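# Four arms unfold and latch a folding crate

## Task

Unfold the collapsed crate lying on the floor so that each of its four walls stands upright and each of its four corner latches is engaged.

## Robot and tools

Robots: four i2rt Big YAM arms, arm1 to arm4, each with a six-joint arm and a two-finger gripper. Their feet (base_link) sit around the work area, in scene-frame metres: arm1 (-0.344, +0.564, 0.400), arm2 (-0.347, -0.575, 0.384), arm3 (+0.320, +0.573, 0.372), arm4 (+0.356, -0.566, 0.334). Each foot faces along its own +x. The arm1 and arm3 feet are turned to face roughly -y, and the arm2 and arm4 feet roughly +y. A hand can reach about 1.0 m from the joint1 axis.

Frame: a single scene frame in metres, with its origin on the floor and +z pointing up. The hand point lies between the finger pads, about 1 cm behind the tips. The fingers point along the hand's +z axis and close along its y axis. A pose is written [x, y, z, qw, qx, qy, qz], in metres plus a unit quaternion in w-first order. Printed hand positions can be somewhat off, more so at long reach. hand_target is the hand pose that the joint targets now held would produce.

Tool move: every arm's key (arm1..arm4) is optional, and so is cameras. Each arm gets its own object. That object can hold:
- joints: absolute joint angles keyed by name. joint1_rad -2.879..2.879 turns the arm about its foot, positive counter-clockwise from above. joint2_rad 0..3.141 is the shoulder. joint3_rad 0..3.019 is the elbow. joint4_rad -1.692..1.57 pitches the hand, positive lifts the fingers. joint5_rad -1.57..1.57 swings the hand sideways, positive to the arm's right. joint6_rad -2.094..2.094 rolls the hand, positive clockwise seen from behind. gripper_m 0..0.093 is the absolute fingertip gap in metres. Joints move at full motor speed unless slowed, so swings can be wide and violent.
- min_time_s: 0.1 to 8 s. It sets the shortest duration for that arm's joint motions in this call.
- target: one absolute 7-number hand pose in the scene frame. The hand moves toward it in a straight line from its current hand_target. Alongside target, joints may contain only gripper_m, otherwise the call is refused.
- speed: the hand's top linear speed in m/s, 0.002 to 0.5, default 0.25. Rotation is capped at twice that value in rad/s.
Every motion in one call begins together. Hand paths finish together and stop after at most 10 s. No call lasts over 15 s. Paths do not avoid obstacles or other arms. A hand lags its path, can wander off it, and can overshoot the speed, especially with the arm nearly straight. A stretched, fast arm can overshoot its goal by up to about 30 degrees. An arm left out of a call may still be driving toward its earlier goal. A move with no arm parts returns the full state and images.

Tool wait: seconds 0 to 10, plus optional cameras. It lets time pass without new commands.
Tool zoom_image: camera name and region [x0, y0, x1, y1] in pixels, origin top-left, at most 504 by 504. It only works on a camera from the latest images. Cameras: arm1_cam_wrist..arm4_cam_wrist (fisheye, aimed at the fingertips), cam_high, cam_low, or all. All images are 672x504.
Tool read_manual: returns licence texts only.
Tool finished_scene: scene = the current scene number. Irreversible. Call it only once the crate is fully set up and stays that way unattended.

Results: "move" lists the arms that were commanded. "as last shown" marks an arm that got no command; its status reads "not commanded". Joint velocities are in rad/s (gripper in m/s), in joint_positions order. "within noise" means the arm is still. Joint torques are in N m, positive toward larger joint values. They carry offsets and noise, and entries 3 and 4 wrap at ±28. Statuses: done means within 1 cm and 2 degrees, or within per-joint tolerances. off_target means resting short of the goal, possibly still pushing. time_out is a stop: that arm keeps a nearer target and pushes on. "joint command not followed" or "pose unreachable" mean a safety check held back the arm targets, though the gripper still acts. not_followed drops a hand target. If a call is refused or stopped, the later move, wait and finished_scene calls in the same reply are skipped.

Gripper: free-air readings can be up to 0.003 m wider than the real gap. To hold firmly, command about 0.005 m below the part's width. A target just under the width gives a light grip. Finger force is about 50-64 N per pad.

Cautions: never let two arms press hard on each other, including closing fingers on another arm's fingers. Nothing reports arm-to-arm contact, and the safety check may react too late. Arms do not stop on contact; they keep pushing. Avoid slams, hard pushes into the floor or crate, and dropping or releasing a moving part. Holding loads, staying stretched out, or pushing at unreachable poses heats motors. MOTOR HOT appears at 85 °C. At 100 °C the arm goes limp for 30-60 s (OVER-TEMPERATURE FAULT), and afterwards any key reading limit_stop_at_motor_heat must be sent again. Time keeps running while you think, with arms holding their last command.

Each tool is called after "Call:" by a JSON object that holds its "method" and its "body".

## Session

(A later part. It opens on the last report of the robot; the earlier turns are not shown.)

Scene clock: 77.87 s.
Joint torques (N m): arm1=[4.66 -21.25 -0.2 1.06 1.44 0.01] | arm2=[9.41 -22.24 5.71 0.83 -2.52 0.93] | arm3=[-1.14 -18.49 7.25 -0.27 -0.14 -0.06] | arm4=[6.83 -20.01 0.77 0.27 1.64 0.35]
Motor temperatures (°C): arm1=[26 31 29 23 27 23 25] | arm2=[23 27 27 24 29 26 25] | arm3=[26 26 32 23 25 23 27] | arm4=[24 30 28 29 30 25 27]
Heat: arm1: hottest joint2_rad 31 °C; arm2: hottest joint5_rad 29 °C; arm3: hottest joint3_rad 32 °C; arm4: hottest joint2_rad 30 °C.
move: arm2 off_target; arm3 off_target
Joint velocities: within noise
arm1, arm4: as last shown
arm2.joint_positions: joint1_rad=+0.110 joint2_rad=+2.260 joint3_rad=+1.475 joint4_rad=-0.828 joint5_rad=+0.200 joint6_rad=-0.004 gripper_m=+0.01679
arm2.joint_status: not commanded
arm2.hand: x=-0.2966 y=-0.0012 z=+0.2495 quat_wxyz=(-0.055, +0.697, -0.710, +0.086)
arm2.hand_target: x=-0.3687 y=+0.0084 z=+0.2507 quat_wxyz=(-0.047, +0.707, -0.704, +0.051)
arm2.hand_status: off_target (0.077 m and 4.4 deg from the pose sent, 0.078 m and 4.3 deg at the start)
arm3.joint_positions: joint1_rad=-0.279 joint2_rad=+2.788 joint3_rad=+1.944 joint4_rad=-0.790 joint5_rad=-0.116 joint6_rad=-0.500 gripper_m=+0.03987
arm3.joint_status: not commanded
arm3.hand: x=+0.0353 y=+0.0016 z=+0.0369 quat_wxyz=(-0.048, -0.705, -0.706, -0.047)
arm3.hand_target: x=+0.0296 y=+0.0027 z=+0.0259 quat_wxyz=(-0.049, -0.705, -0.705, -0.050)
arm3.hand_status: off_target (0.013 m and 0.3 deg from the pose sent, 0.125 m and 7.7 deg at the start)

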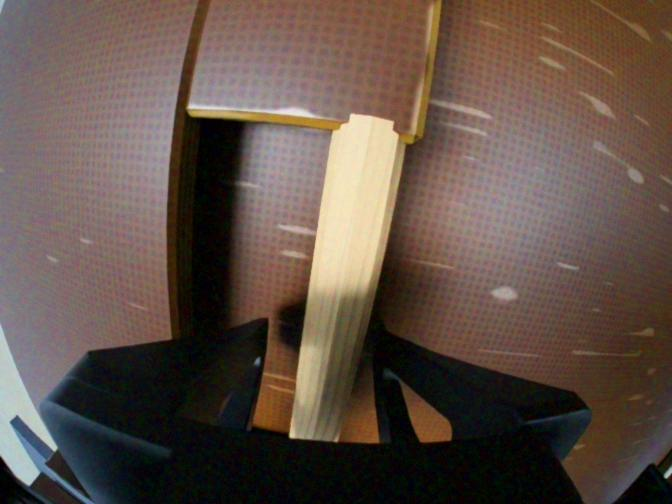

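Call:
{"method": "move", "body": {"arm3": {"joints": {"gripper_m": 0.002}}, "arm2": {"target": [-0.252, 0.013, 0.254, -0.0493, 0.7054, -0.7054, 0.0493], "speed": 0.12}, "cameras": ["cam_high"]}}

Call:
{"method": "move", "body": {"arm3": {"target": [0.053, -0.010, 0.168, 0.0493, 0.7054, 0.7054, 0.0493], "speed": 0.14}}}

Call:
{"method": "move", "body": {"arm3": {"target": [0.138, -0.011, 0.244, 0, 0.7071, 0.7071, 0], "speed": 0.14}}}

Call:
{"method": "move", "body": {"arm3": {"target": [0.215, -0.010, 0.267, -0.0308, 0.7064, 0.7064, -0.0308], "speed": 0.14}}}

Call:
{"method": "move", "body": {"arm3": {"target": [0.307, -0.010, 0.262, -0.0493, 0.7054, 0.7054, -0.0493], "speed": 0.09}, "cameras": ["arm3_cam_wrist", "cam_high", "cam_low"]}}

Call:
{"method": "zoom_image", "body": {"camera": "cam_low", "region": [210, 190, 480, 380]}}

Call:
{"method": "zoom_image", "body": {"camera": "cam_high", "region": [230, 190, 430, 400]}}

Scene clock: 83.37 s.
Joint torques (N m): arm1=[4.13 -22.42 -0.13 0.8 1.42 -0.01] | arm2=[-4.78 -22.18 6.32 1.51 0.02 -0.29] | arm3=[-0.91 -18.78 7.09 -0.29 -0.09 -0.02] | arm4=[6.89 -20.07 0.79 0.27 1.64 0.35]
Motor temperatures (°C): arm1=[26 31 29 23 27 23 25] | arm2=[24 27 27 24 29 26 25] | arm3=[26 26 32 23 25 23 27] | arm4=[24 30 28 29 31 25 27]
Heat: arm1: hottest joint2_rad 31 °C; arm2: hottest joint5_rad 29 °C; arm3: hottest joint3_rad 32 °C; arm4: hottest joint5_rad 31 °C.
move: arm2 off_target; arm3 off_target
Joint velocities: within noise
arm1, arm4: as last shown
arm2.joint_positions: joint1_rad=+0.081 joint2_rad=+2.257 joint3_rad=+1.473 joint4_rad=-0.826 joint5_rad=+0.131 joint6_rad=-0.086 gripper_m=+0.01679
arm2.joint_status: not commanded
arm2.hand: x=-0.2917 y=-0.0020 z=+0.2488 quat_wxyz=(-0.029, +0.717, -0.694, +0.062)
arm2.hand_target: x=-0.2602 y=+0.0121 z=+0.2544 quat_wxyz=(-0.047, +0.706, -0.705, +0.046)
arm2.hand_status: off_target (0.043 m and 3.4 deg from the pose sent, 0.047 m and 4.4 deg at the start)
arm3.joint_positions: joint1_rad=-0.281 joint2_rad=+2.788 joint3_rad=+1.946 joint4_rad=-0.788 joint5_rad=-0.116 joint6_rad=-0.505 gripper_m=+0.01667
arm3.joint_status: gripper_m off_target (ended at +0.01671, target +0.00200)
arm3.hand: x=+0.0339 y=+0.0010 z=+0.0373 quat_wxyz=(-0.048, -0.704, -0.707, -0.046)
arm3.hand_target: x=+0.0290 y=+0.0020 z=+0.0261 quat_wxyz=(-0.049, -0.704, -0.707, -0.049)
arm3.hand_status: not commanded

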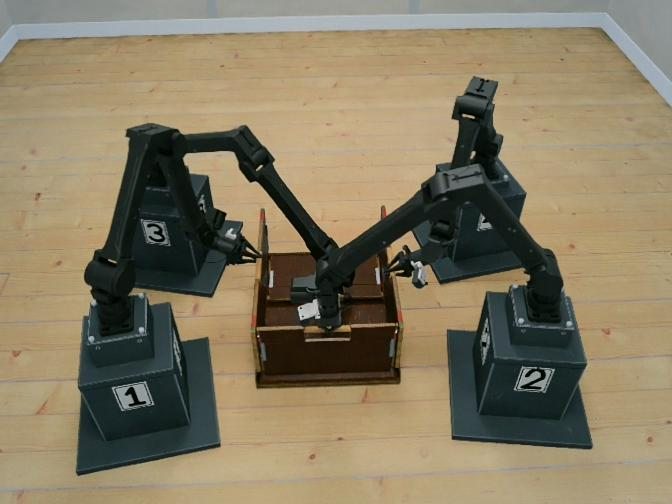

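Scene clock: 85.00 s.
Joint torques (N m): arm1=[4.6 -22.18 -0.16 0.9 1.47 -0.01] | arm2=[-4.66 -22.18 6.34 1.52 0.03 -0.3] | arm3=[0.62 -25.99 4.45 -1.73 -0.64 0.14] | arm4=[6.83 -20.07 0.79 0.27 1.64 0.35]
Motor temperatures (°C): arm1=[26 31 29 23 28 23 25] | arm2=[24 27 27 25 29 26 25] | arm3=[26 27 32 23 26 23 27] | arm4=[24 30 28 29 31 25 27]
Heat: arm1: hottest joint2_rad 31 °C; arm2: hottest joint5_rad 29 °C; arm3: hottest joint3_rad 32 °C; arm4: hottest joint5_rad 31 °C.
move: arm3 off_target
Joint velocities: within noise
arm1, arm2, arm4: as last shown
arm3.joint_positions: joint1_rad=-0.256 joint2_rad=+2.604 joint3_rad=+1.814 joint4_rad=-0.860 joint5_rad=-0.104 joint6_rad=-0.480 gripper_m=+0.01649
arm3.joint_status: not commanded
arm3.hand: x=+0.0500 y=+0.0032 z=+0.1193 quat_wxyz=(-0.038, -0.704, -0.707, -0.055)
arm3.hand_target: x=+0.0549 y=-0.0127 z=+0.1642 quat_wxyz=(-0.050, -0.702, -0.709, -0.047)
arm3.hand_status: off_target (0.051 m and 1.4 deg from the pose sent, 0.133 m and 0.5 deg at the start)
pictures: none

Scene clock: 86.43 s.
Joint torques (N m): arm1=[4.07 -21.89 -0.12 0.94 1.49 0] | arm2=[-4.78 -22.18 6.34 1.52 0.02 -0.29] | arm3=[1.32 -23.24 4.89 -0.8 -0.64 0.29] | arm4=[6.83 -20.07 0.79 0.25 1.64 0.35]
Motor temperatures (°C): arm1=[26 31 29 23 28 23 25] | arm2=[24 28 27 25 29 26 25] | arm3=[26 27 32 23 26 23 27] | arm4=[24 30 28 29 31 25 27]
Heat: arm1: hottest joint2_rad 31 °C; arm2: hottest joint5_rad 29 °C; arm3: hottest joint3_rad 32 °C; arm4: hottest joint5_rad 31 °C.
move: arm3 off_target
Joint velocities: within noise
arm1, arm2, arm4: as last shown
arm2.joint_positions: joint1_rad=+0.081 joint2_rad=+2.257 joint3_rad=+1.473 joint4_rad=-0.826 joint5_rad=+0.131 joint6_rad=-0.087 gripper_m=+0.01679
arm2.hand: x=-0.2917 y=-0.0020 z=+0.2488 quat_wxyz=(-0.029, +0.718, -0.693, +0.062)
arm3.joint_positions: joint1_rad=-0.118 joint2_rad=+2.351 joint3_rad=+1.587 joint4_rad=-0.836 joint5_rad=+0.025 joint6_rad=-0.328 gripper_m=+0.01654
arm3.joint_status: not commanded
arm3.hand: x=+0.1182 y=+0.0032 z=+0.2108 quat_wxyz=(+0.016, -0.709, -0.705, -0.008)
arm3.hand_target: x=+0.1333 y=-0.0108 z=+0.2433 quat_wxyz=(+0.000, -0.708, -0.706, +0.001)
arm3.hand_status: off_target (0.041 m and 2.1 deg from the pose sent, 0.153 m and 7.7 deg at the start)
pictures: none

Scene clock: 87.63 s.
Joint torques (N m): arm1=[4.25 -22.12 -0.21 0.9 1.45 -0.05] | arm2=[-4.72 -22.18 6.34 1.52 0.02 -0.29] | arm3=[2.14 -20.25 5.08 0.17 -0.77 0.32] | arm4=[6.83 -20.07 0.79 0.27 1.64 0.35]
Motor temperatures (°C): arm1=[26 31 29 23 28 23 25] | arm2=[24 28 27 25 29 26 25] | arm3=[26 27 32 23 26 23 27] | arm4=[24 30 27 29 31 25 27]
Heat: arm1: hottest joint2_rad 31 °C; arm2: hottest joint5_rad 29 °C; arm3: hottest joint3_rad 32 °C; arm4: hottest joint5_rad 31 °C.
move: arm3 off_target
Joint velocities: within noise
arm1.joint_positions: joint1_rad=+0.907 joint2_rad=+2.301 joint3_rad=+0.859 joint4_rad=+0.505 joint5_rad=+0.880 joint6_rad=-0.717 gripper_m=+0.01691
arm1.joint_status: not commanded
arm1.hand: x=+0.0220 y=+0.2212 z=+0.2391 quat_wxyz=(-0.002, -0.028, -0.868, +0.496)
arm1.hand_target: x=+0.0309 y=+0.2418 z=+0.2508 quat_wxyz=(-0.002, +0.000, -0.865, +0.501)
arm1.hand_status: not commanded
arm2: as last shown
arm3.joint_positions: joint1_rad=+0.031 joint2_rad=+2.240 joint3_rad=+1.492 joint4_rad=-0.845 joint5_rad=+0.117 joint6_rad=-0.175 gripper_m=+0.01634
arm3.joint_status: not commanded
arm3.hand: x=+0.1930 y=+0.0028 z=+0.2497 quat_wxyz=(+0.053, -0.709, -0.703, +0.023)
arm3.hand_target: x=+0.2144 y=-0.0088 z=+0.2671 quat_wxyz=(+0.034, -0.706, -0.707, +0.028)
arm3.hand_status: off_target (0.031 m and 2.8 deg from the pose sent, 0.113 m and 4.8 deg at the start)
arm4.joint_positions: joint1_rad=+0.856 joint2_rad=+2.165 joint3_rad=+0.966 joint4_rad=+0.298 joint5_rad=+0.862 joint6_rad=-0.785 gripper_m=+0.01566
arm4.joint_status: not commanded
arm4.hand: x=-0.0563 y=-0.1858 z=+0.2379 quat_wxyz=(-0.495, +0.869, -0.017, -0.001)
arm4.hand_target: x=-0.0594 y=-0.2188 z=+0.2476 quat_wxyz=(-0.501, +0.865, +0.004, +0.002)
arm4.hand_status: not commanded
pictures: none

Scene clock: 89.23 s.
Joint torques (N m): arm1=[4.25 -21.77 -0.12 0.92 1.46 0] | arm2=[-4.48 -22.24 6.34 1.51 0.1 -0.27] | arm3=[5.36 -18.32 5.45 0.91 -1.71 0.45] | arm4=[6.83 -20.01 0.94 0.25 1.53 0.33]
Motor temperatures (°C): arm1=[26 31 29 23 28 23 25] | arm2=[24 28 27 25 29 26 25] | arm3=[26 27 32 23 26 23 27] | arm4=[24 30 27 29 31 25 28]
Heat: arm1: hottest joint2_rad 31 °C; arm2: hottest joint5_rad 29 °C; arm3: hottest joint3_rad 32 °C; arm4: hottest joint5_rad 31 °C.
move: arm3 off_target
Joint velocities: within noise
arm1.joint_positions: joint1_rad=+0.907 joint2_rad=+2.303 joint3_rad=+0.862 joint4_rad=+0.503 joint5_rad=+0.880 joint6_rad=-0.717 gripper_m=+0.01690
arm1.joint_status: not commanded
arm1.hand: x=+0.0228 y=+0.2207 z=+0.2387 quat_wxyz=(-0.002, -0.028, -0.868, +0.496)
arm1.hand_target: x=+0.0321 y=+0.2413 z=+0.2509 quat_wxyz=(-0.003, -0.001, -0.865, +0.501)
arm1.hand_status: not commanded
arm2: as last shown
arm2.joint_positions: joint1_rad=+0.078 joint2_rad=+2.257 joint3_rad=+1.473 joint4_rad=-0.826 joint5_rad=+0.129 joint6_rad=-0.089 gripper_m=+0.01679
arm2.hand: x=-0.2902 y=-0.0021 z=+0.2488 quat_wxyz=(-0.028, +0.717, -0.694, +0.062)
arm3.joint_positions: joint1_rad=+0.163 joint2_rad=+2.213 joint3_rad=+1.458 joint4_rad=-0.850 joint5_rad=+0.198 joint6_rad=-0.023 gripper_m=+0.01634
arm3.joint_status: not commanded
arm3.hand: x=+0.2558 y=+0.0030 z=+0.2584 quat_wxyz=(+0.083, -0.713, -0.694, +0.054)
arm3.hand_target: x=+0.3039 y=-0.0077 z=+0.2617 quat_wxyz=(+0.052, -0.705, -0.706, +0.049)
arm3.hand_status: off_target (0.053 m and 4.2 deg from the pose sent, 0.115 m and 3.1 deg at the start)
arm4.joint_positions: joint1_rad=+0.856 joint2_rad=+2.165 joint3_rad=+0.963 joint4_rad=+0.298 joint5_rad=+0.865 joint6_rad=-0.783 gripper_m=+0.01566
arm4.joint_status: not commanded
arm4.hand: x=-0.0546 y=-0.1864 z=+0.2375 quat_wxyz=(-0.495, +0.869, -0.018, +0.001)
arm4.hand_target: x=-0.0590 y=-0.2190 z=+0.2474 quat_wxyz=(-0.501, +0.865, +0.004, +0.002)
arm4.hand_status: not commanded

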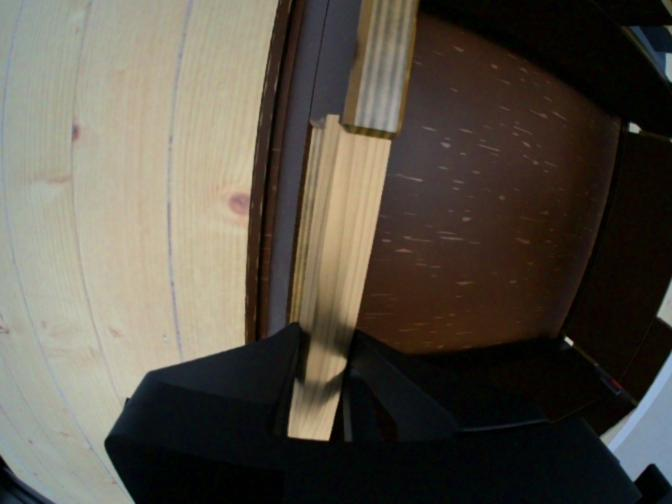

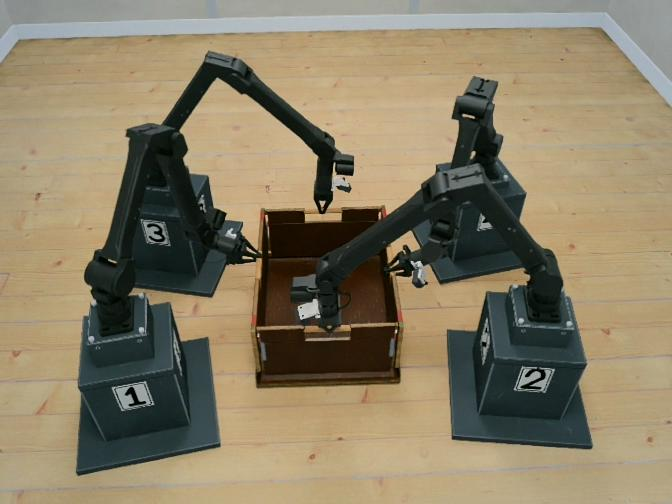

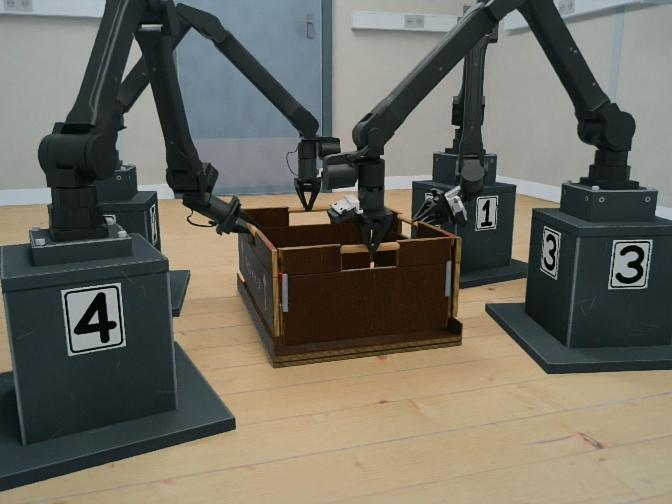

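Scaled by 1.867 from the camera's image (finer frame: 960x720).

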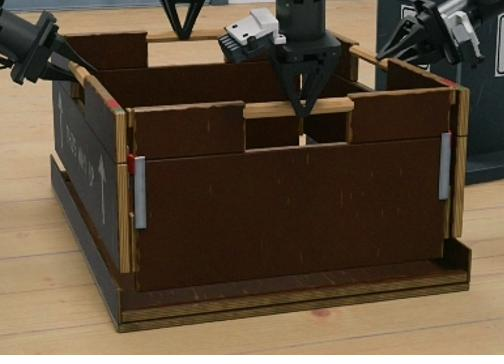

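Scaled by 2.400 from the camera's image (finer frame: 960x720).

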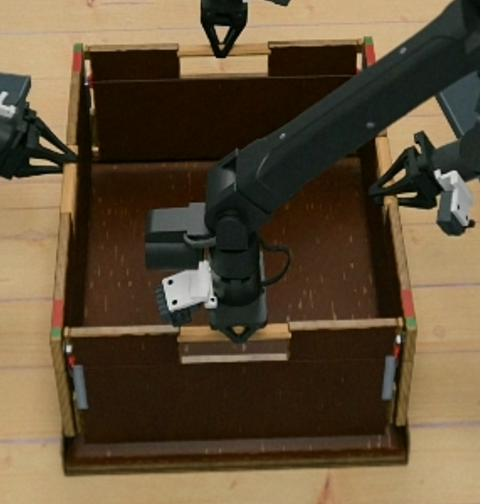

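Call:
{"method": "move", "body": {"arm3": {"target": [0.335, -0.01, 0.262, -0.0493, 0.7054, 0.7054, -0.0493], "speed": 0.08}, "cameras": ["cam_high", "cam_low"]}}

Scene clock: 93.97 s.
Joint torques (N m): arm1=[4.31 -21.6 -0.21 1.21 1.48 -0.03] | arm2=[-4.48 -22.18 6.35 1.52 0.1 -0.27] | arm3=[8.59 -19.43 5.37 0.65 -1.81 0.77] | arm4=[6.83 -20.01 0.94 0.27 1.53 0.33]
Motor temperatures (°C): arm1=[26 31 29 23 28 23 26] | arm2=[24 28 27 25 28 26 25] | arm3=[26 27 31 23 27 23 27] | arm4=[24 30 27 29 31 25 28]
Heat: arm1: hottest joint2_rad 31 °C; arm2: hottest joint2_rad 28 °C; arm3: hottest joint3_rad 31 °C; arm4: hottest joint5_rad 31 °C.
move: arm3 off_target
Joint velocities: within noise
arm1, arm2, arm4: as last shown
arm3.joint_positions: joint1_rad=+0.166 joint2_rad=+2.213 joint3_rad=+1.458 joint4_rad=-0.850 joint5_rad=+0.198 joint6_rad=-0.009 gripper_m=+0.01634
arm3.joint_status: not commanded
arm3.hand: x=+0.2575 y=+0.0028 z=+0.2584 quat_wxyz=(+0.082, -0.717, -0.690, +0.055)
arm3.hand_target: x=+0.3315 y=-0.0055 z=+0.2621 quat_wxyz=(+0.051, -0.704, -0.707, +0.048)
arm3.hand_status: off_target (0.079 m and 4.4 deg from the pose sent, 0.080 m and 4.2 deg at the start)

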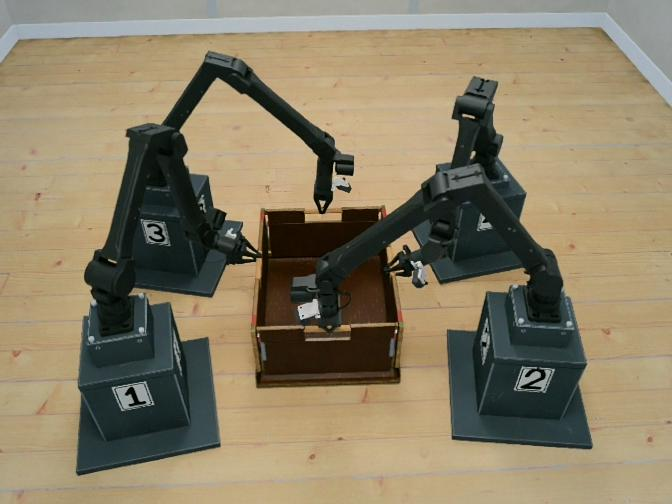

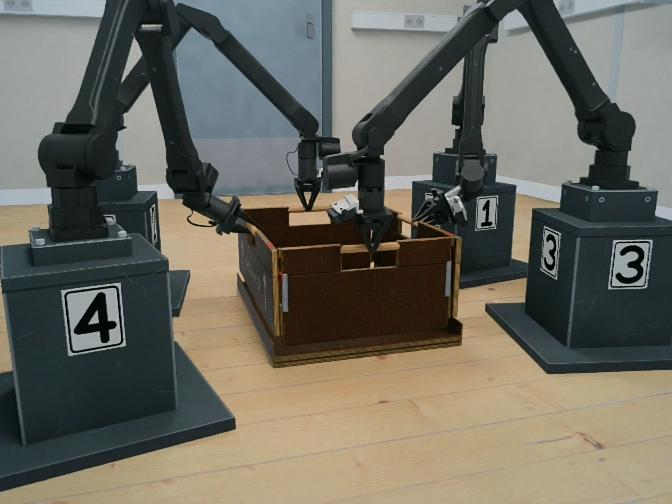

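Call:
{"method": "move", "body": {"arm3": {"target": [0.215, -0.008, 0.262, -0.0493, 0.7054, 0.7054, -0.0493], "speed": 0.12}, "cameras": ["cam_high", "cam_low"]}}

Call:
{"method": "zoom_image", "body": {"camera": "cam_high", "region": [230, 190, 430, 400]}}

Call:
{"method": "zoom_image", "body": {"camera": "cam_low", "region": [220, 180, 480, 380]}}

Scene clock: 96.73 s.
Joint torques (N m): arm1=[4.66 -22.18 -0.28 1.11 1.48 -0.02] | arm2=[-4.48 -22.12 6.34 1.52 0.1 -0.27] | arm3=[-5.3 -18.2 6.01 1.66 -0.07 -0.45] | arm4=[6.83 -20.01 0.94 0.27 1.53 0.33]
Motor temperatures (°C): arm1=[26 31 29 23 28 23 26] | arm2=[24 28 27 25 28 26 25] | arm3=[26 28 31 23 27 23 28] | arm4=[24 31 27 29 31 25 28]
Heat: arm1: hottest joint2_rad 31 °C; arm2: hottest joint2_rad 28 °C; arm3: hottest joint3_rad 31 °C; arm4: hottest joint2_rad 31 °C.
move: arm3 off_target
Joint velocities: within noise
arm1, arm2, arm4: as last shown
arm3.joint_positions: joint1_rad=+0.141 joint2_rad=+2.210 joint3_rad=+1.458 joint4_rad=-0.848 joint5_rad=+0.149 joint6_rad=-0.074 gripper_m=+0.01634
arm3.joint_status: not commanded
arm3.hand: x=+0.2518 y=+0.0028 z=+0.2586 quat_wxyz=(+0.065, -0.705, -0.706, +0.037)
arm3.hand_target: x=+0.2214 y=-0.0080 z=+0.2631 quat_wxyz=(+0.049, -0.706, -0.705, +0.050)
arm3.hand_status: off_target (0.039 m and 2.3 deg from the pose sent, 0.044 m and 4.4 deg at the start)

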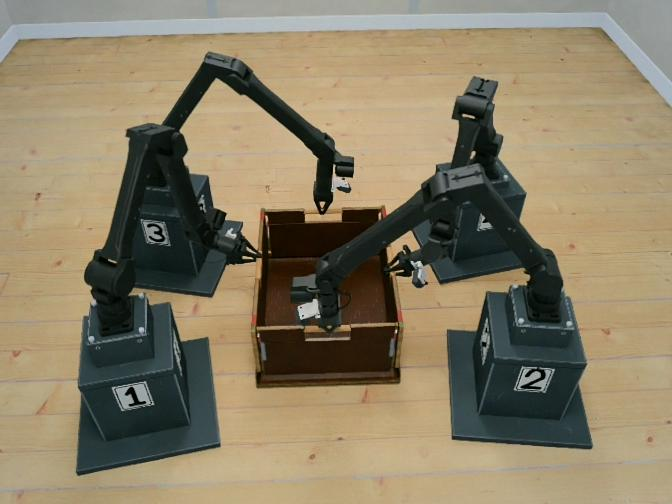

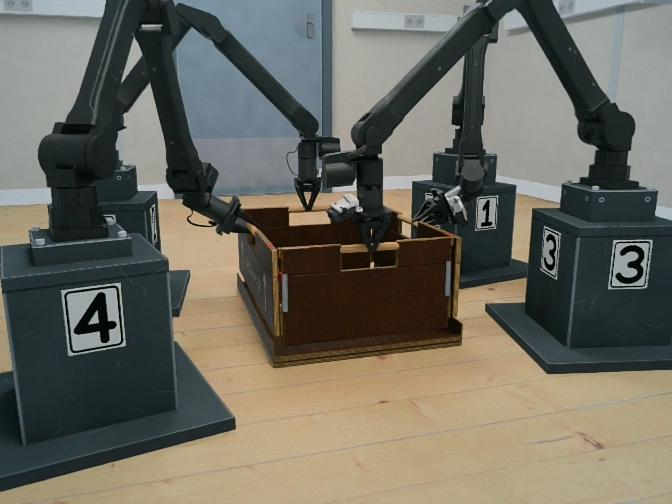

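Scaled by 2.400 from the camera's image (finer frame: 960x720).

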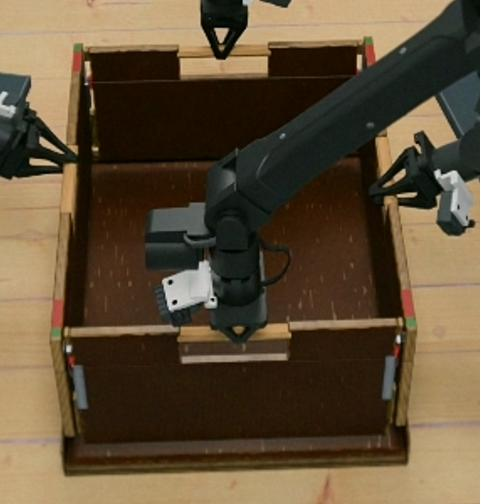

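Scaled by 1.938 from the camera's image (finer frame: 960x720).

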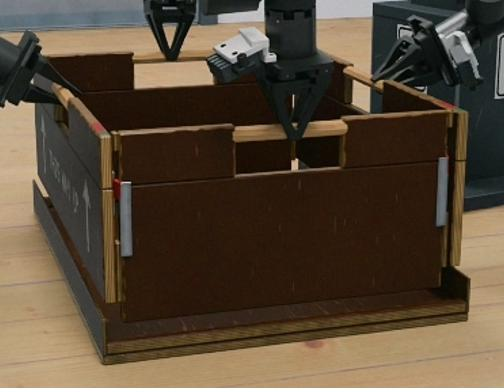

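Call:
{"method": "move", "body": {"arm1": {"target": [0.029, 0.2235, 0.2525, 0, 0, 0.866, -0.5], "speed": 0.12}, "arm2": {"target": [-0.287, 0.012, 0.2535, -0.0493, 0.7054, -0.7054, 0.0493], "speed": 0.12}, "arm3": {"target": [0.253, -0.008, 0.266, -0.0493, 0.7054, 0.7054, -0.0493], "speed": 0.12}, "arm4": {"target": [-0.06, -0.196, 0.2515, -0.5, 0.866, 0, 0], "speed": 0.12}}}

Call:
{"method": "move", "body": {"arm1": {"joints": {"gripper_m": 0.045}}, "arm2": {"joints": {"gripper_m": 0.045}}, "arm3": {"joints": {"gripper_m": 0.045}}, "arm4": {"joints": {"gripper_m": 0.045}}, "cameras": ["cam_high", "cam_low", "arm1_cam_wrist", "arm4_cam_wrist"]}}

Scene clock: 100.23 s.
Joint torques (N m): arm1=[0.79 -21.95 0.4 1.63 0.83 -0.35] | arm2=[-0.79 -22.36 5.82 1.46 0.03 0.06] | arm3=[-0.67 -18.55 5.59 1.07 -0.14 -0.01] | arm4=[3.55 -19.66 3.25 0.81 0.71 -0.08]
Motor temperatures (°C): arm1=[26 31 29 23 28 23 26] | arm2=[24 29 27 25 28 26 25] | arm3=[26 28 31 23 27 23 28] | arm4=[24 31 27 29 31 25 28]
Heat: arm1: hottest joint2_rad 31 °C; arm2: hottest joint2_rad 29 °C; arm3: hottest joint3_rad 31 °C; arm4: hottest joint2_rad 31 °C.
move: arm1 off_target; arm2 off_target; arm3 off_target; arm4 off_target
Joint velocities: within noise
arm1.joint_positions: joint1_rad=+0.904 joint2_rad=+2.303 joint3_rad=+0.859 joint4_rad=+0.511 joint5_rad=+0.872 joint6_rad=-0.727 gripper_m=+0.01690
arm1.joint_status: not commanded
arm1.hand: x=+0.0223 y=+0.2203 z=+0.2382 quat_wxyz=(-0.004, -0.025, -0.869, +0.494)
arm1.hand_target: x=+0.0261 y=+0.2245 z=+0.2511 quat_wxyz=(+0.003, +0.000, -0.867, +0.499)
arm1.hand_status: off_target (0.016 m and 3.0 deg from the pose sent, 0.015 m and 3.3 deg at the start)
arm2.joint_positions: joint1_rad=+0.084 joint2_rad=+2.257 joint3_rad=+1.473 joint4_rad=-0.826 joint5_rad=+0.148 joint6_rad=-0.076 gripper_m=+0.01679
arm2.joint_status: not commanded
arm2.hand: x=-0.2905 y=-0.0019 z=+0.2492 quat_wxyz=(-0.035, +0.715, -0.695, +0.068)
arm2.hand_target: x=-0.2855 y=+0.0116 z=+0.2538 quat_wxyz=(-0.051, +0.708, -0.702, +0.053)
arm2.hand_status: off_target (0.015 m and 3.2 deg from the pose sent, 0.015 m and 3.4 deg at the start)
arm3.joint_positions: joint1_rad=+0.143 joint2_rad=+2.210 joint3_rad=+1.458 joint4_rad=-0.848 joint5_rad=+0.152 joint6_rad=-0.066 gripper_m=+0.01634
arm3.joint_status: not commanded
arm3.hand: x=+0.2522 y=+0.0028 z=+0.2586 quat_wxyz=(+0.066, -0.707, -0.703, +0.038)
arm3.hand_target: x=+0.2528 y=-0.0078 z=+0.2659 quat_wxyz=(+0.050, -0.705, -0.705, +0.049)
arm3.hand_status: off_target (0.013 m and 2.3 deg from the pose sent, 0.013 m and 2.3 deg at the start)
arm4.joint_positions: joint1_rad=+0.855 joint2_rad=+2.165 joint3_rad=+0.963 joint4_rad=+0.301 joint5_rad=+0.861 joint6_rad=-0.786 gripper_m=+0.01566
arm4.joint_status: not commanded
arm4.hand: x=-0.0550 y=-0.1858 z=+0.2373 quat_wxyz=(-0.494, +0.869, -0.017, -0.001)
arm4.hand_target: x=-0.0602 y=-0.1959 z=+0.2507 quat_wxyz=(-0.500, +0.866, -0.001, +0.000)
arm4.hand_status: off_target (0.018 m and 2.1 deg from the pose sent, 0.018 m and 2.1 deg at the start)
pictures: none

Scene clock: 101.03 s.
Joint torques (N m): arm1=[-0.03 -18.61 1.61 1.72 0.64 0.07] | arm2=[-0.97 -22.3 5.86 0.72 0.06 0.06] | arm3=[-0.62 -18.9 5.52 0.87 0.05 -0.02] | arm4=[2.43 -16.62 4.49 0.81 0.35 -0.03]
Motor temperatures (°C): arm1=[26 31 29 23 28 23 26] | arm2=[24 29 27 25 28 26 25] | arm3=[26 28 31 23 27 23 28] | arm4=[24 31 27 29 31 25 28]
Heat: arm1: hottest joint2_rad 31 °C; arm2: hottest joint2_rad 29 °C; arm3: hottest joint3_rad 31 °C; arm4: hottest joint2_rad 31 °C.
move: arm1 done; arm2 done; arm3 done; arm4 done
Joint velocities: within noise
arm1.joint_positions: joint1_rad=+0.919 joint2_rad=+2.272 joint3_rad=+0.845 joint4_rad=+0.511 joint5_rad=+0.875 joint6_rad=-0.777 gripper_m=+0.04496
arm1.joint_status: all done
arm1.hand: x=+0.0285 y=+0.2252 z=+0.2505 quat_wxyz=(+0.000, -0.001, -0.867, +0.498)
arm1.hand_target: x=+0.0297 y=+0.2281 z=+0.2514 quat_wxyz=(+0.002, +0.008, -0.867, +0.499)
arm1.hand_status: not commanded
arm2.joint_positions: joint1_rad=+0.075 joint2_rad=+2.257 joint3_rad=+1.473 joint4_rad=-0.804 joint5_rad=+0.138 joint6_rad=-0.076 gripper_m=+0.04489
arm2.joint_status: all done
arm2.hand: x=-0.2865 y=+0.0029 z=+0.2489 quat_wxyz=(-0.039, +0.711, -0.700, +0.058)
arm2.hand_target: x=-0.2818 y=+0.0112 z=+0.2537 quat_wxyz=(-0.048, +0.705, -0.705, +0.050)
arm2.hand_status: not commanded
arm3.joint_positions: joint1_rad=+0.138 joint2_rad=+2.210 joint3_rad=+1.458 joint4_rad=-0.837 joint5_rad=+0.138 joint6_rad=-0.075 gripper_m=+0.04490
arm3.joint_status: all done
arm3.hand: x=+0.2517 y=+0.0003 z=+0.2582 quat_wxyz=(+0.057, -0.706, -0.705, +0.037)
arm3.hand_target: x=+0.2515 y=-0.0075 z=+0.2657 quat_wxyz=(+0.047, -0.704, -0.707, +0.046)
arm3.hand_status: not commanded
arm4.joint_positions: joint1_rad=+0.881 joint2_rad=+2.130 joint3_rad=+0.951 joint4_rad=+0.301 joint5_rad=+0.872 joint6_rad=-0.794 gripper_m=+0.04495
arm4.joint_status: all done
arm4.hand: x=-0.0648 y=-0.1952 z=+0.2537 quat_wxyz=(-0.502, +0.865, -0.009, -0.011)
arm4.hand_target: x=-0.0626 y=-0.1982 z=+0.2510 quat_wxyz=(-0.500, +0.866, +0.003, -0.001)
arm4.hand_status: not commanded
pictures: arm1_cam_wrist, arm4_cam_wrist, cam_high, cam_low

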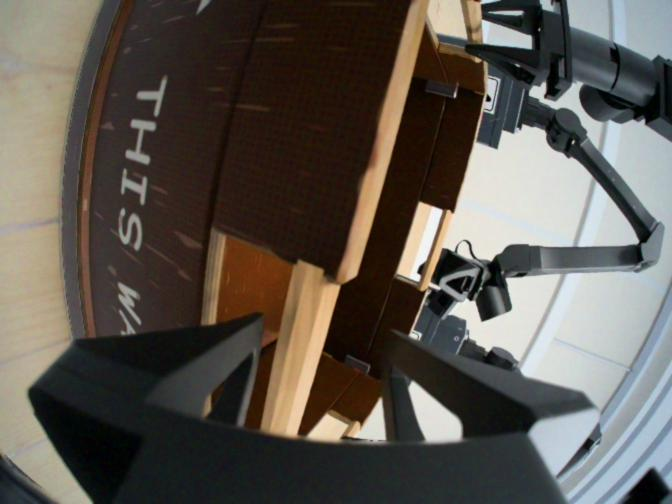

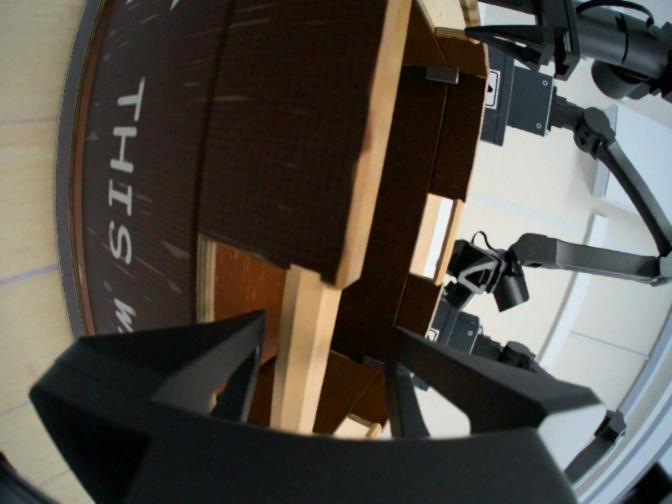

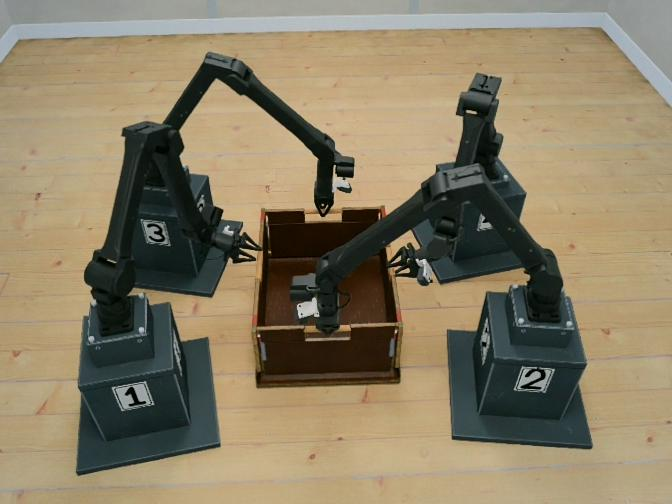

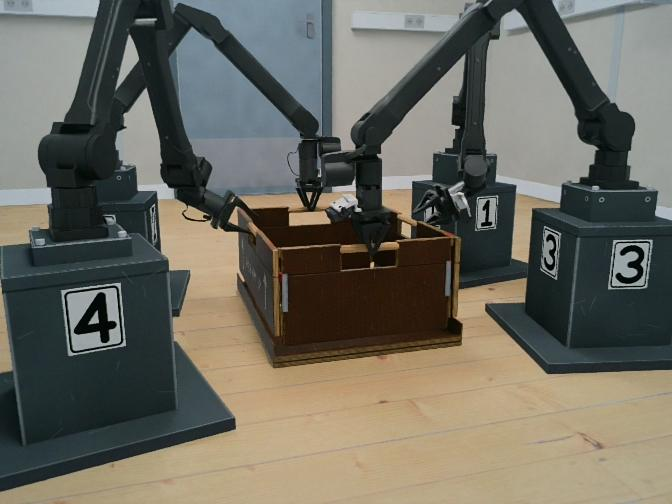

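Call:
{"method": "move", "body": {"arm1": {"target": [0.029, 0.335, 0.318, 0, 0, 0.866, -0.5], "speed": 0.25}, "arm2": {"target": [-0.278, 0.008, 0.4, -0.0493, 0.7054, -0.7054, 0.0493], "speed": 0.25}, "arm3": {"target": [0.25, -0.003, 0.42, -0.0493, 0.7054, 0.7054, -0.0493], "speed": 0.25}, "arm4": {"target": [-0.064, -0.315, 0.32, -0.5, 0.866, 0, 0], "speed": 0.25}, "cameras": ["cam_high", "cam_low", "arm3_cam_wrist", "arm2_cam_wrist"]}}

Call:
{"method": "zoom_image", "body": {"camera": "cam_high", "region": [230, 190, 430, 400]}}

Call:
{"method": "zoom_image", "body": {"camera": "cam_low", "region": [220, 180, 480, 380]}}

Scene clock: 104.63 s.
Joint torques (N m): arm1=[0.38 -16.32 3.43 0.64 0.79 0.28] | arm2=[-0.91 -21.66 8.34 -0.08 0.08 -0.02] | arm3=[-0.85 -16.91 9.29 -0.17 0.32 0.05] | arm4=[1.79 -13.74 6.32 0.24 0.49 0.35]
Motor temperatures (°C): arm1=[26 31 29 23 27 23 25] | arm2=[24 29 27 25 28 26 25] | arm3=[26 28 31 23 27 23 27] | arm4=[24 31 27 29 30 25 27]
Heat: arm1: hottest joint2_rad 31 °C; arm2: hottest joint2_rad 29 °C; arm3: hottest joint3_rad 31 °C; arm4: hottest joint2_rad 31 °C.
move: arm1 done; arm2 off_target; arm3 off_target; arm4 done
Joint velocities: within noise
arm1.joint_positions: joint1_rad=+1.176 joint2_rad=+2.018 joint3_rad=+0.727 joint4_rad=+0.064 joint5_rad=+1.005 joint6_rad=-0.411 gripper_m=+0.04496
arm1.joint_status: not commanded
arm1.hand: x=+0.0244 y=+0.3343 z=+0.3174 quat_wxyz=(+0.004, +0.005, -0.866, +0.500)
arm1.hand_target: x=+0.0280 y=+0.3336 z=+0.3187 quat_wxyz=(+0.001, +0.000, -0.865, +0.502)
arm1.hand_status: done (0.005 m and 0.8 deg from the pose sent, 0.129 m and 0.2 deg at the start)
arm2.joint_positions: joint1_rad=+0.075 joint2_rad=+2.033 joint3_rad=+1.498 joint4_rad=-1.059 joint5_rad=+0.138 joint6_rad=-0.076 gripper_m=+0.04489
arm2.joint_status: not commanded
arm2.hand: x=-0.2870 y=-0.0034 z=+0.3824 quat_wxyz=(-0.037, +0.711, -0.699, +0.060)
arm2.hand_target: x=-0.2805 y=+0.0091 z=+0.3991 quat_wxyz=(-0.049, +0.707, -0.704, +0.049)
arm2.hand_status: off_target (0.023 m and 2.1 deg from the pose sent, 0.151 m and 1.8 deg at the start)
arm3.joint_positions: joint1_rad=+0.134 joint2_rad=+1.967 joint3_rad=+1.498 joint4_rad=-1.120 joint5_rad=+0.138 joint6_rad=-0.075 gripper_m=+0.04490
arm3.joint_status: not commanded
arm3.hand: x=+0.2495 y=+0.0104 z=+0.4059 quat_wxyz=(+0.057, -0.707, -0.704, +0.037)
arm3.hand_target: x=+0.2474 y=-0.0035 z=+0.4195 quat_wxyz=(+0.049, -0.707, -0.704, +0.049)
arm3.hand_status: off_target (0.019 m and 1.7 deg from the pose sent, 0.162 m and 1.7 deg at the start)
arm4.joint_positions: joint1_rad=+1.130 joint2_rad=+1.886 joint3_rad=+0.860 joint4_rad=-0.149 joint5_rad=+1.002 joint6_rad=-0.469 gripper_m=+0.04495
arm4.joint_status: not commanded
arm4.hand: x=-0.0639 y=-0.3151 z=+0.3226 quat_wxyz=(-0.502, +0.865, +0.007, +0.000)
arm4.hand_target: x=-0.0636 y=-0.3139 z=+0.3210 quat_wxyz=(-0.501, +0.865, +0.000, +0.001)
arm4.hand_status: done (0.003 m and 0.8 deg from the pose sent, 0.137 m and 1.6 deg at the start)
pictures: arm2_cam_wrist, arm3_cam_wrist, cam_high, cam_low

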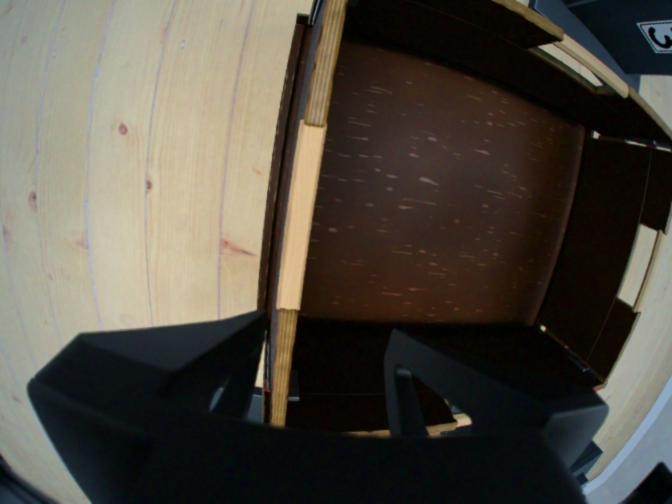

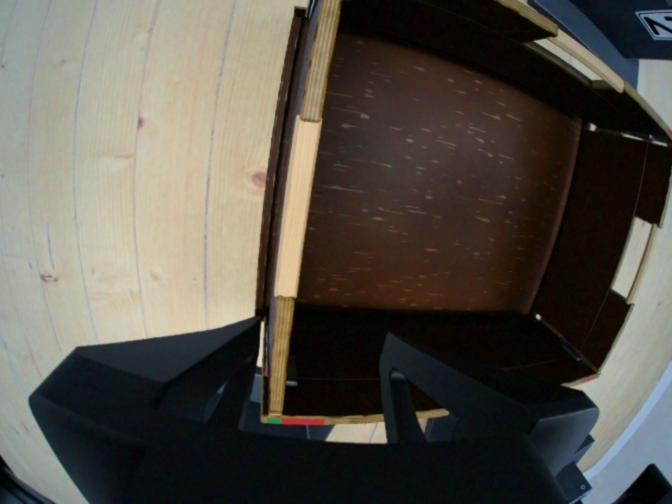

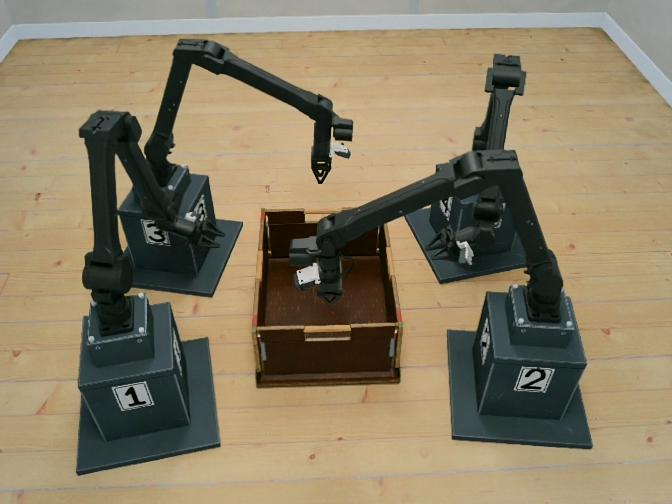

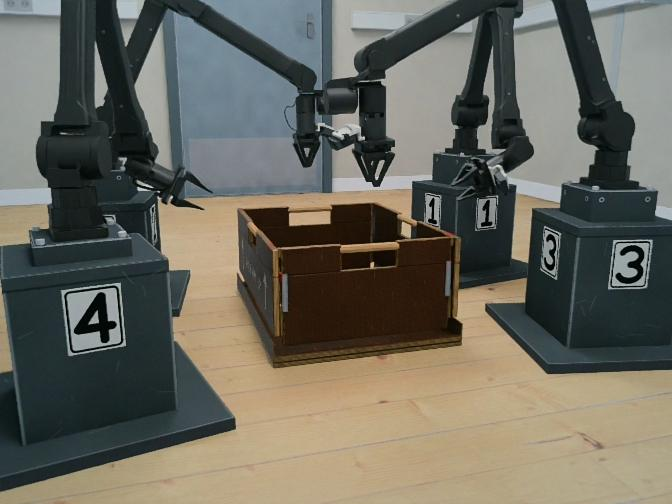

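Scaled by 2.400 from the camera's image (finer frame: 960x720).

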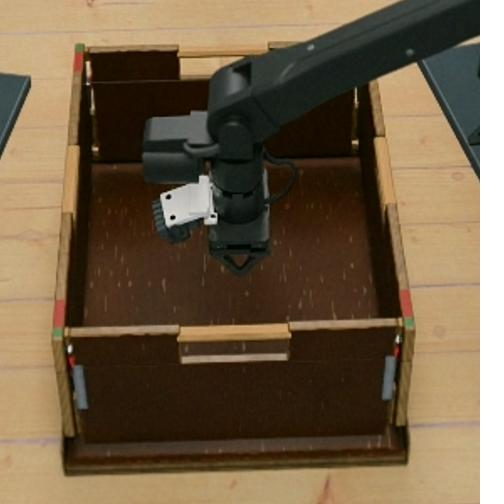

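Scaled by 1.938 from the camera's image (finer frame: 960x720).

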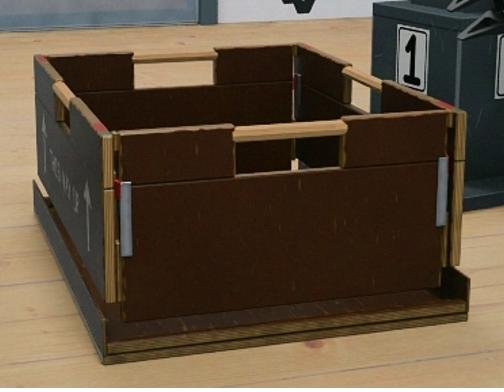

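Call:
{"method": "zoom_image", "body": {"camera": "cam_high", "region": [240, 300, 420, 400]}}

Call:
{"method": "zoom_image", "body": {"camera": "cam_low", "region": [230, 195, 380, 285]}}

Call:
{"method": "zoom_image", "body": {"camera": "cam_high", "region": [250, 195, 400, 265]}}

Scaled by 2.800 from the camera's image (finer frame: 960x720).

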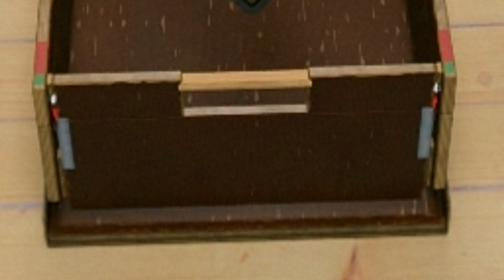

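Scaled by 3.360 from the camera's image (finer frame: 960x720).

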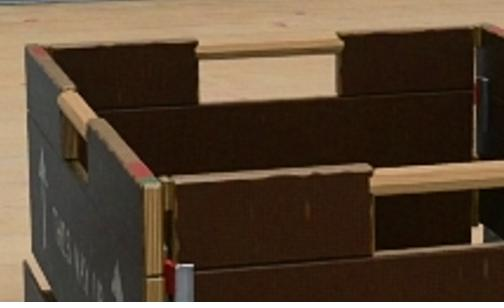

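Scaled by 3.360 from the camera's image (finer frame: 960x720).

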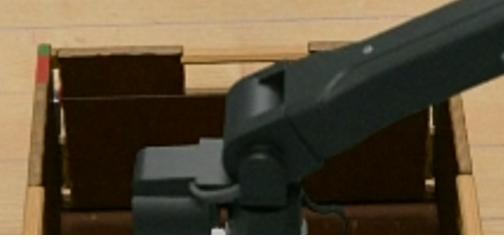

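Call:
{"method": "finished_scene", "body": {"scene": 2}}

The scene is finished: the task was done.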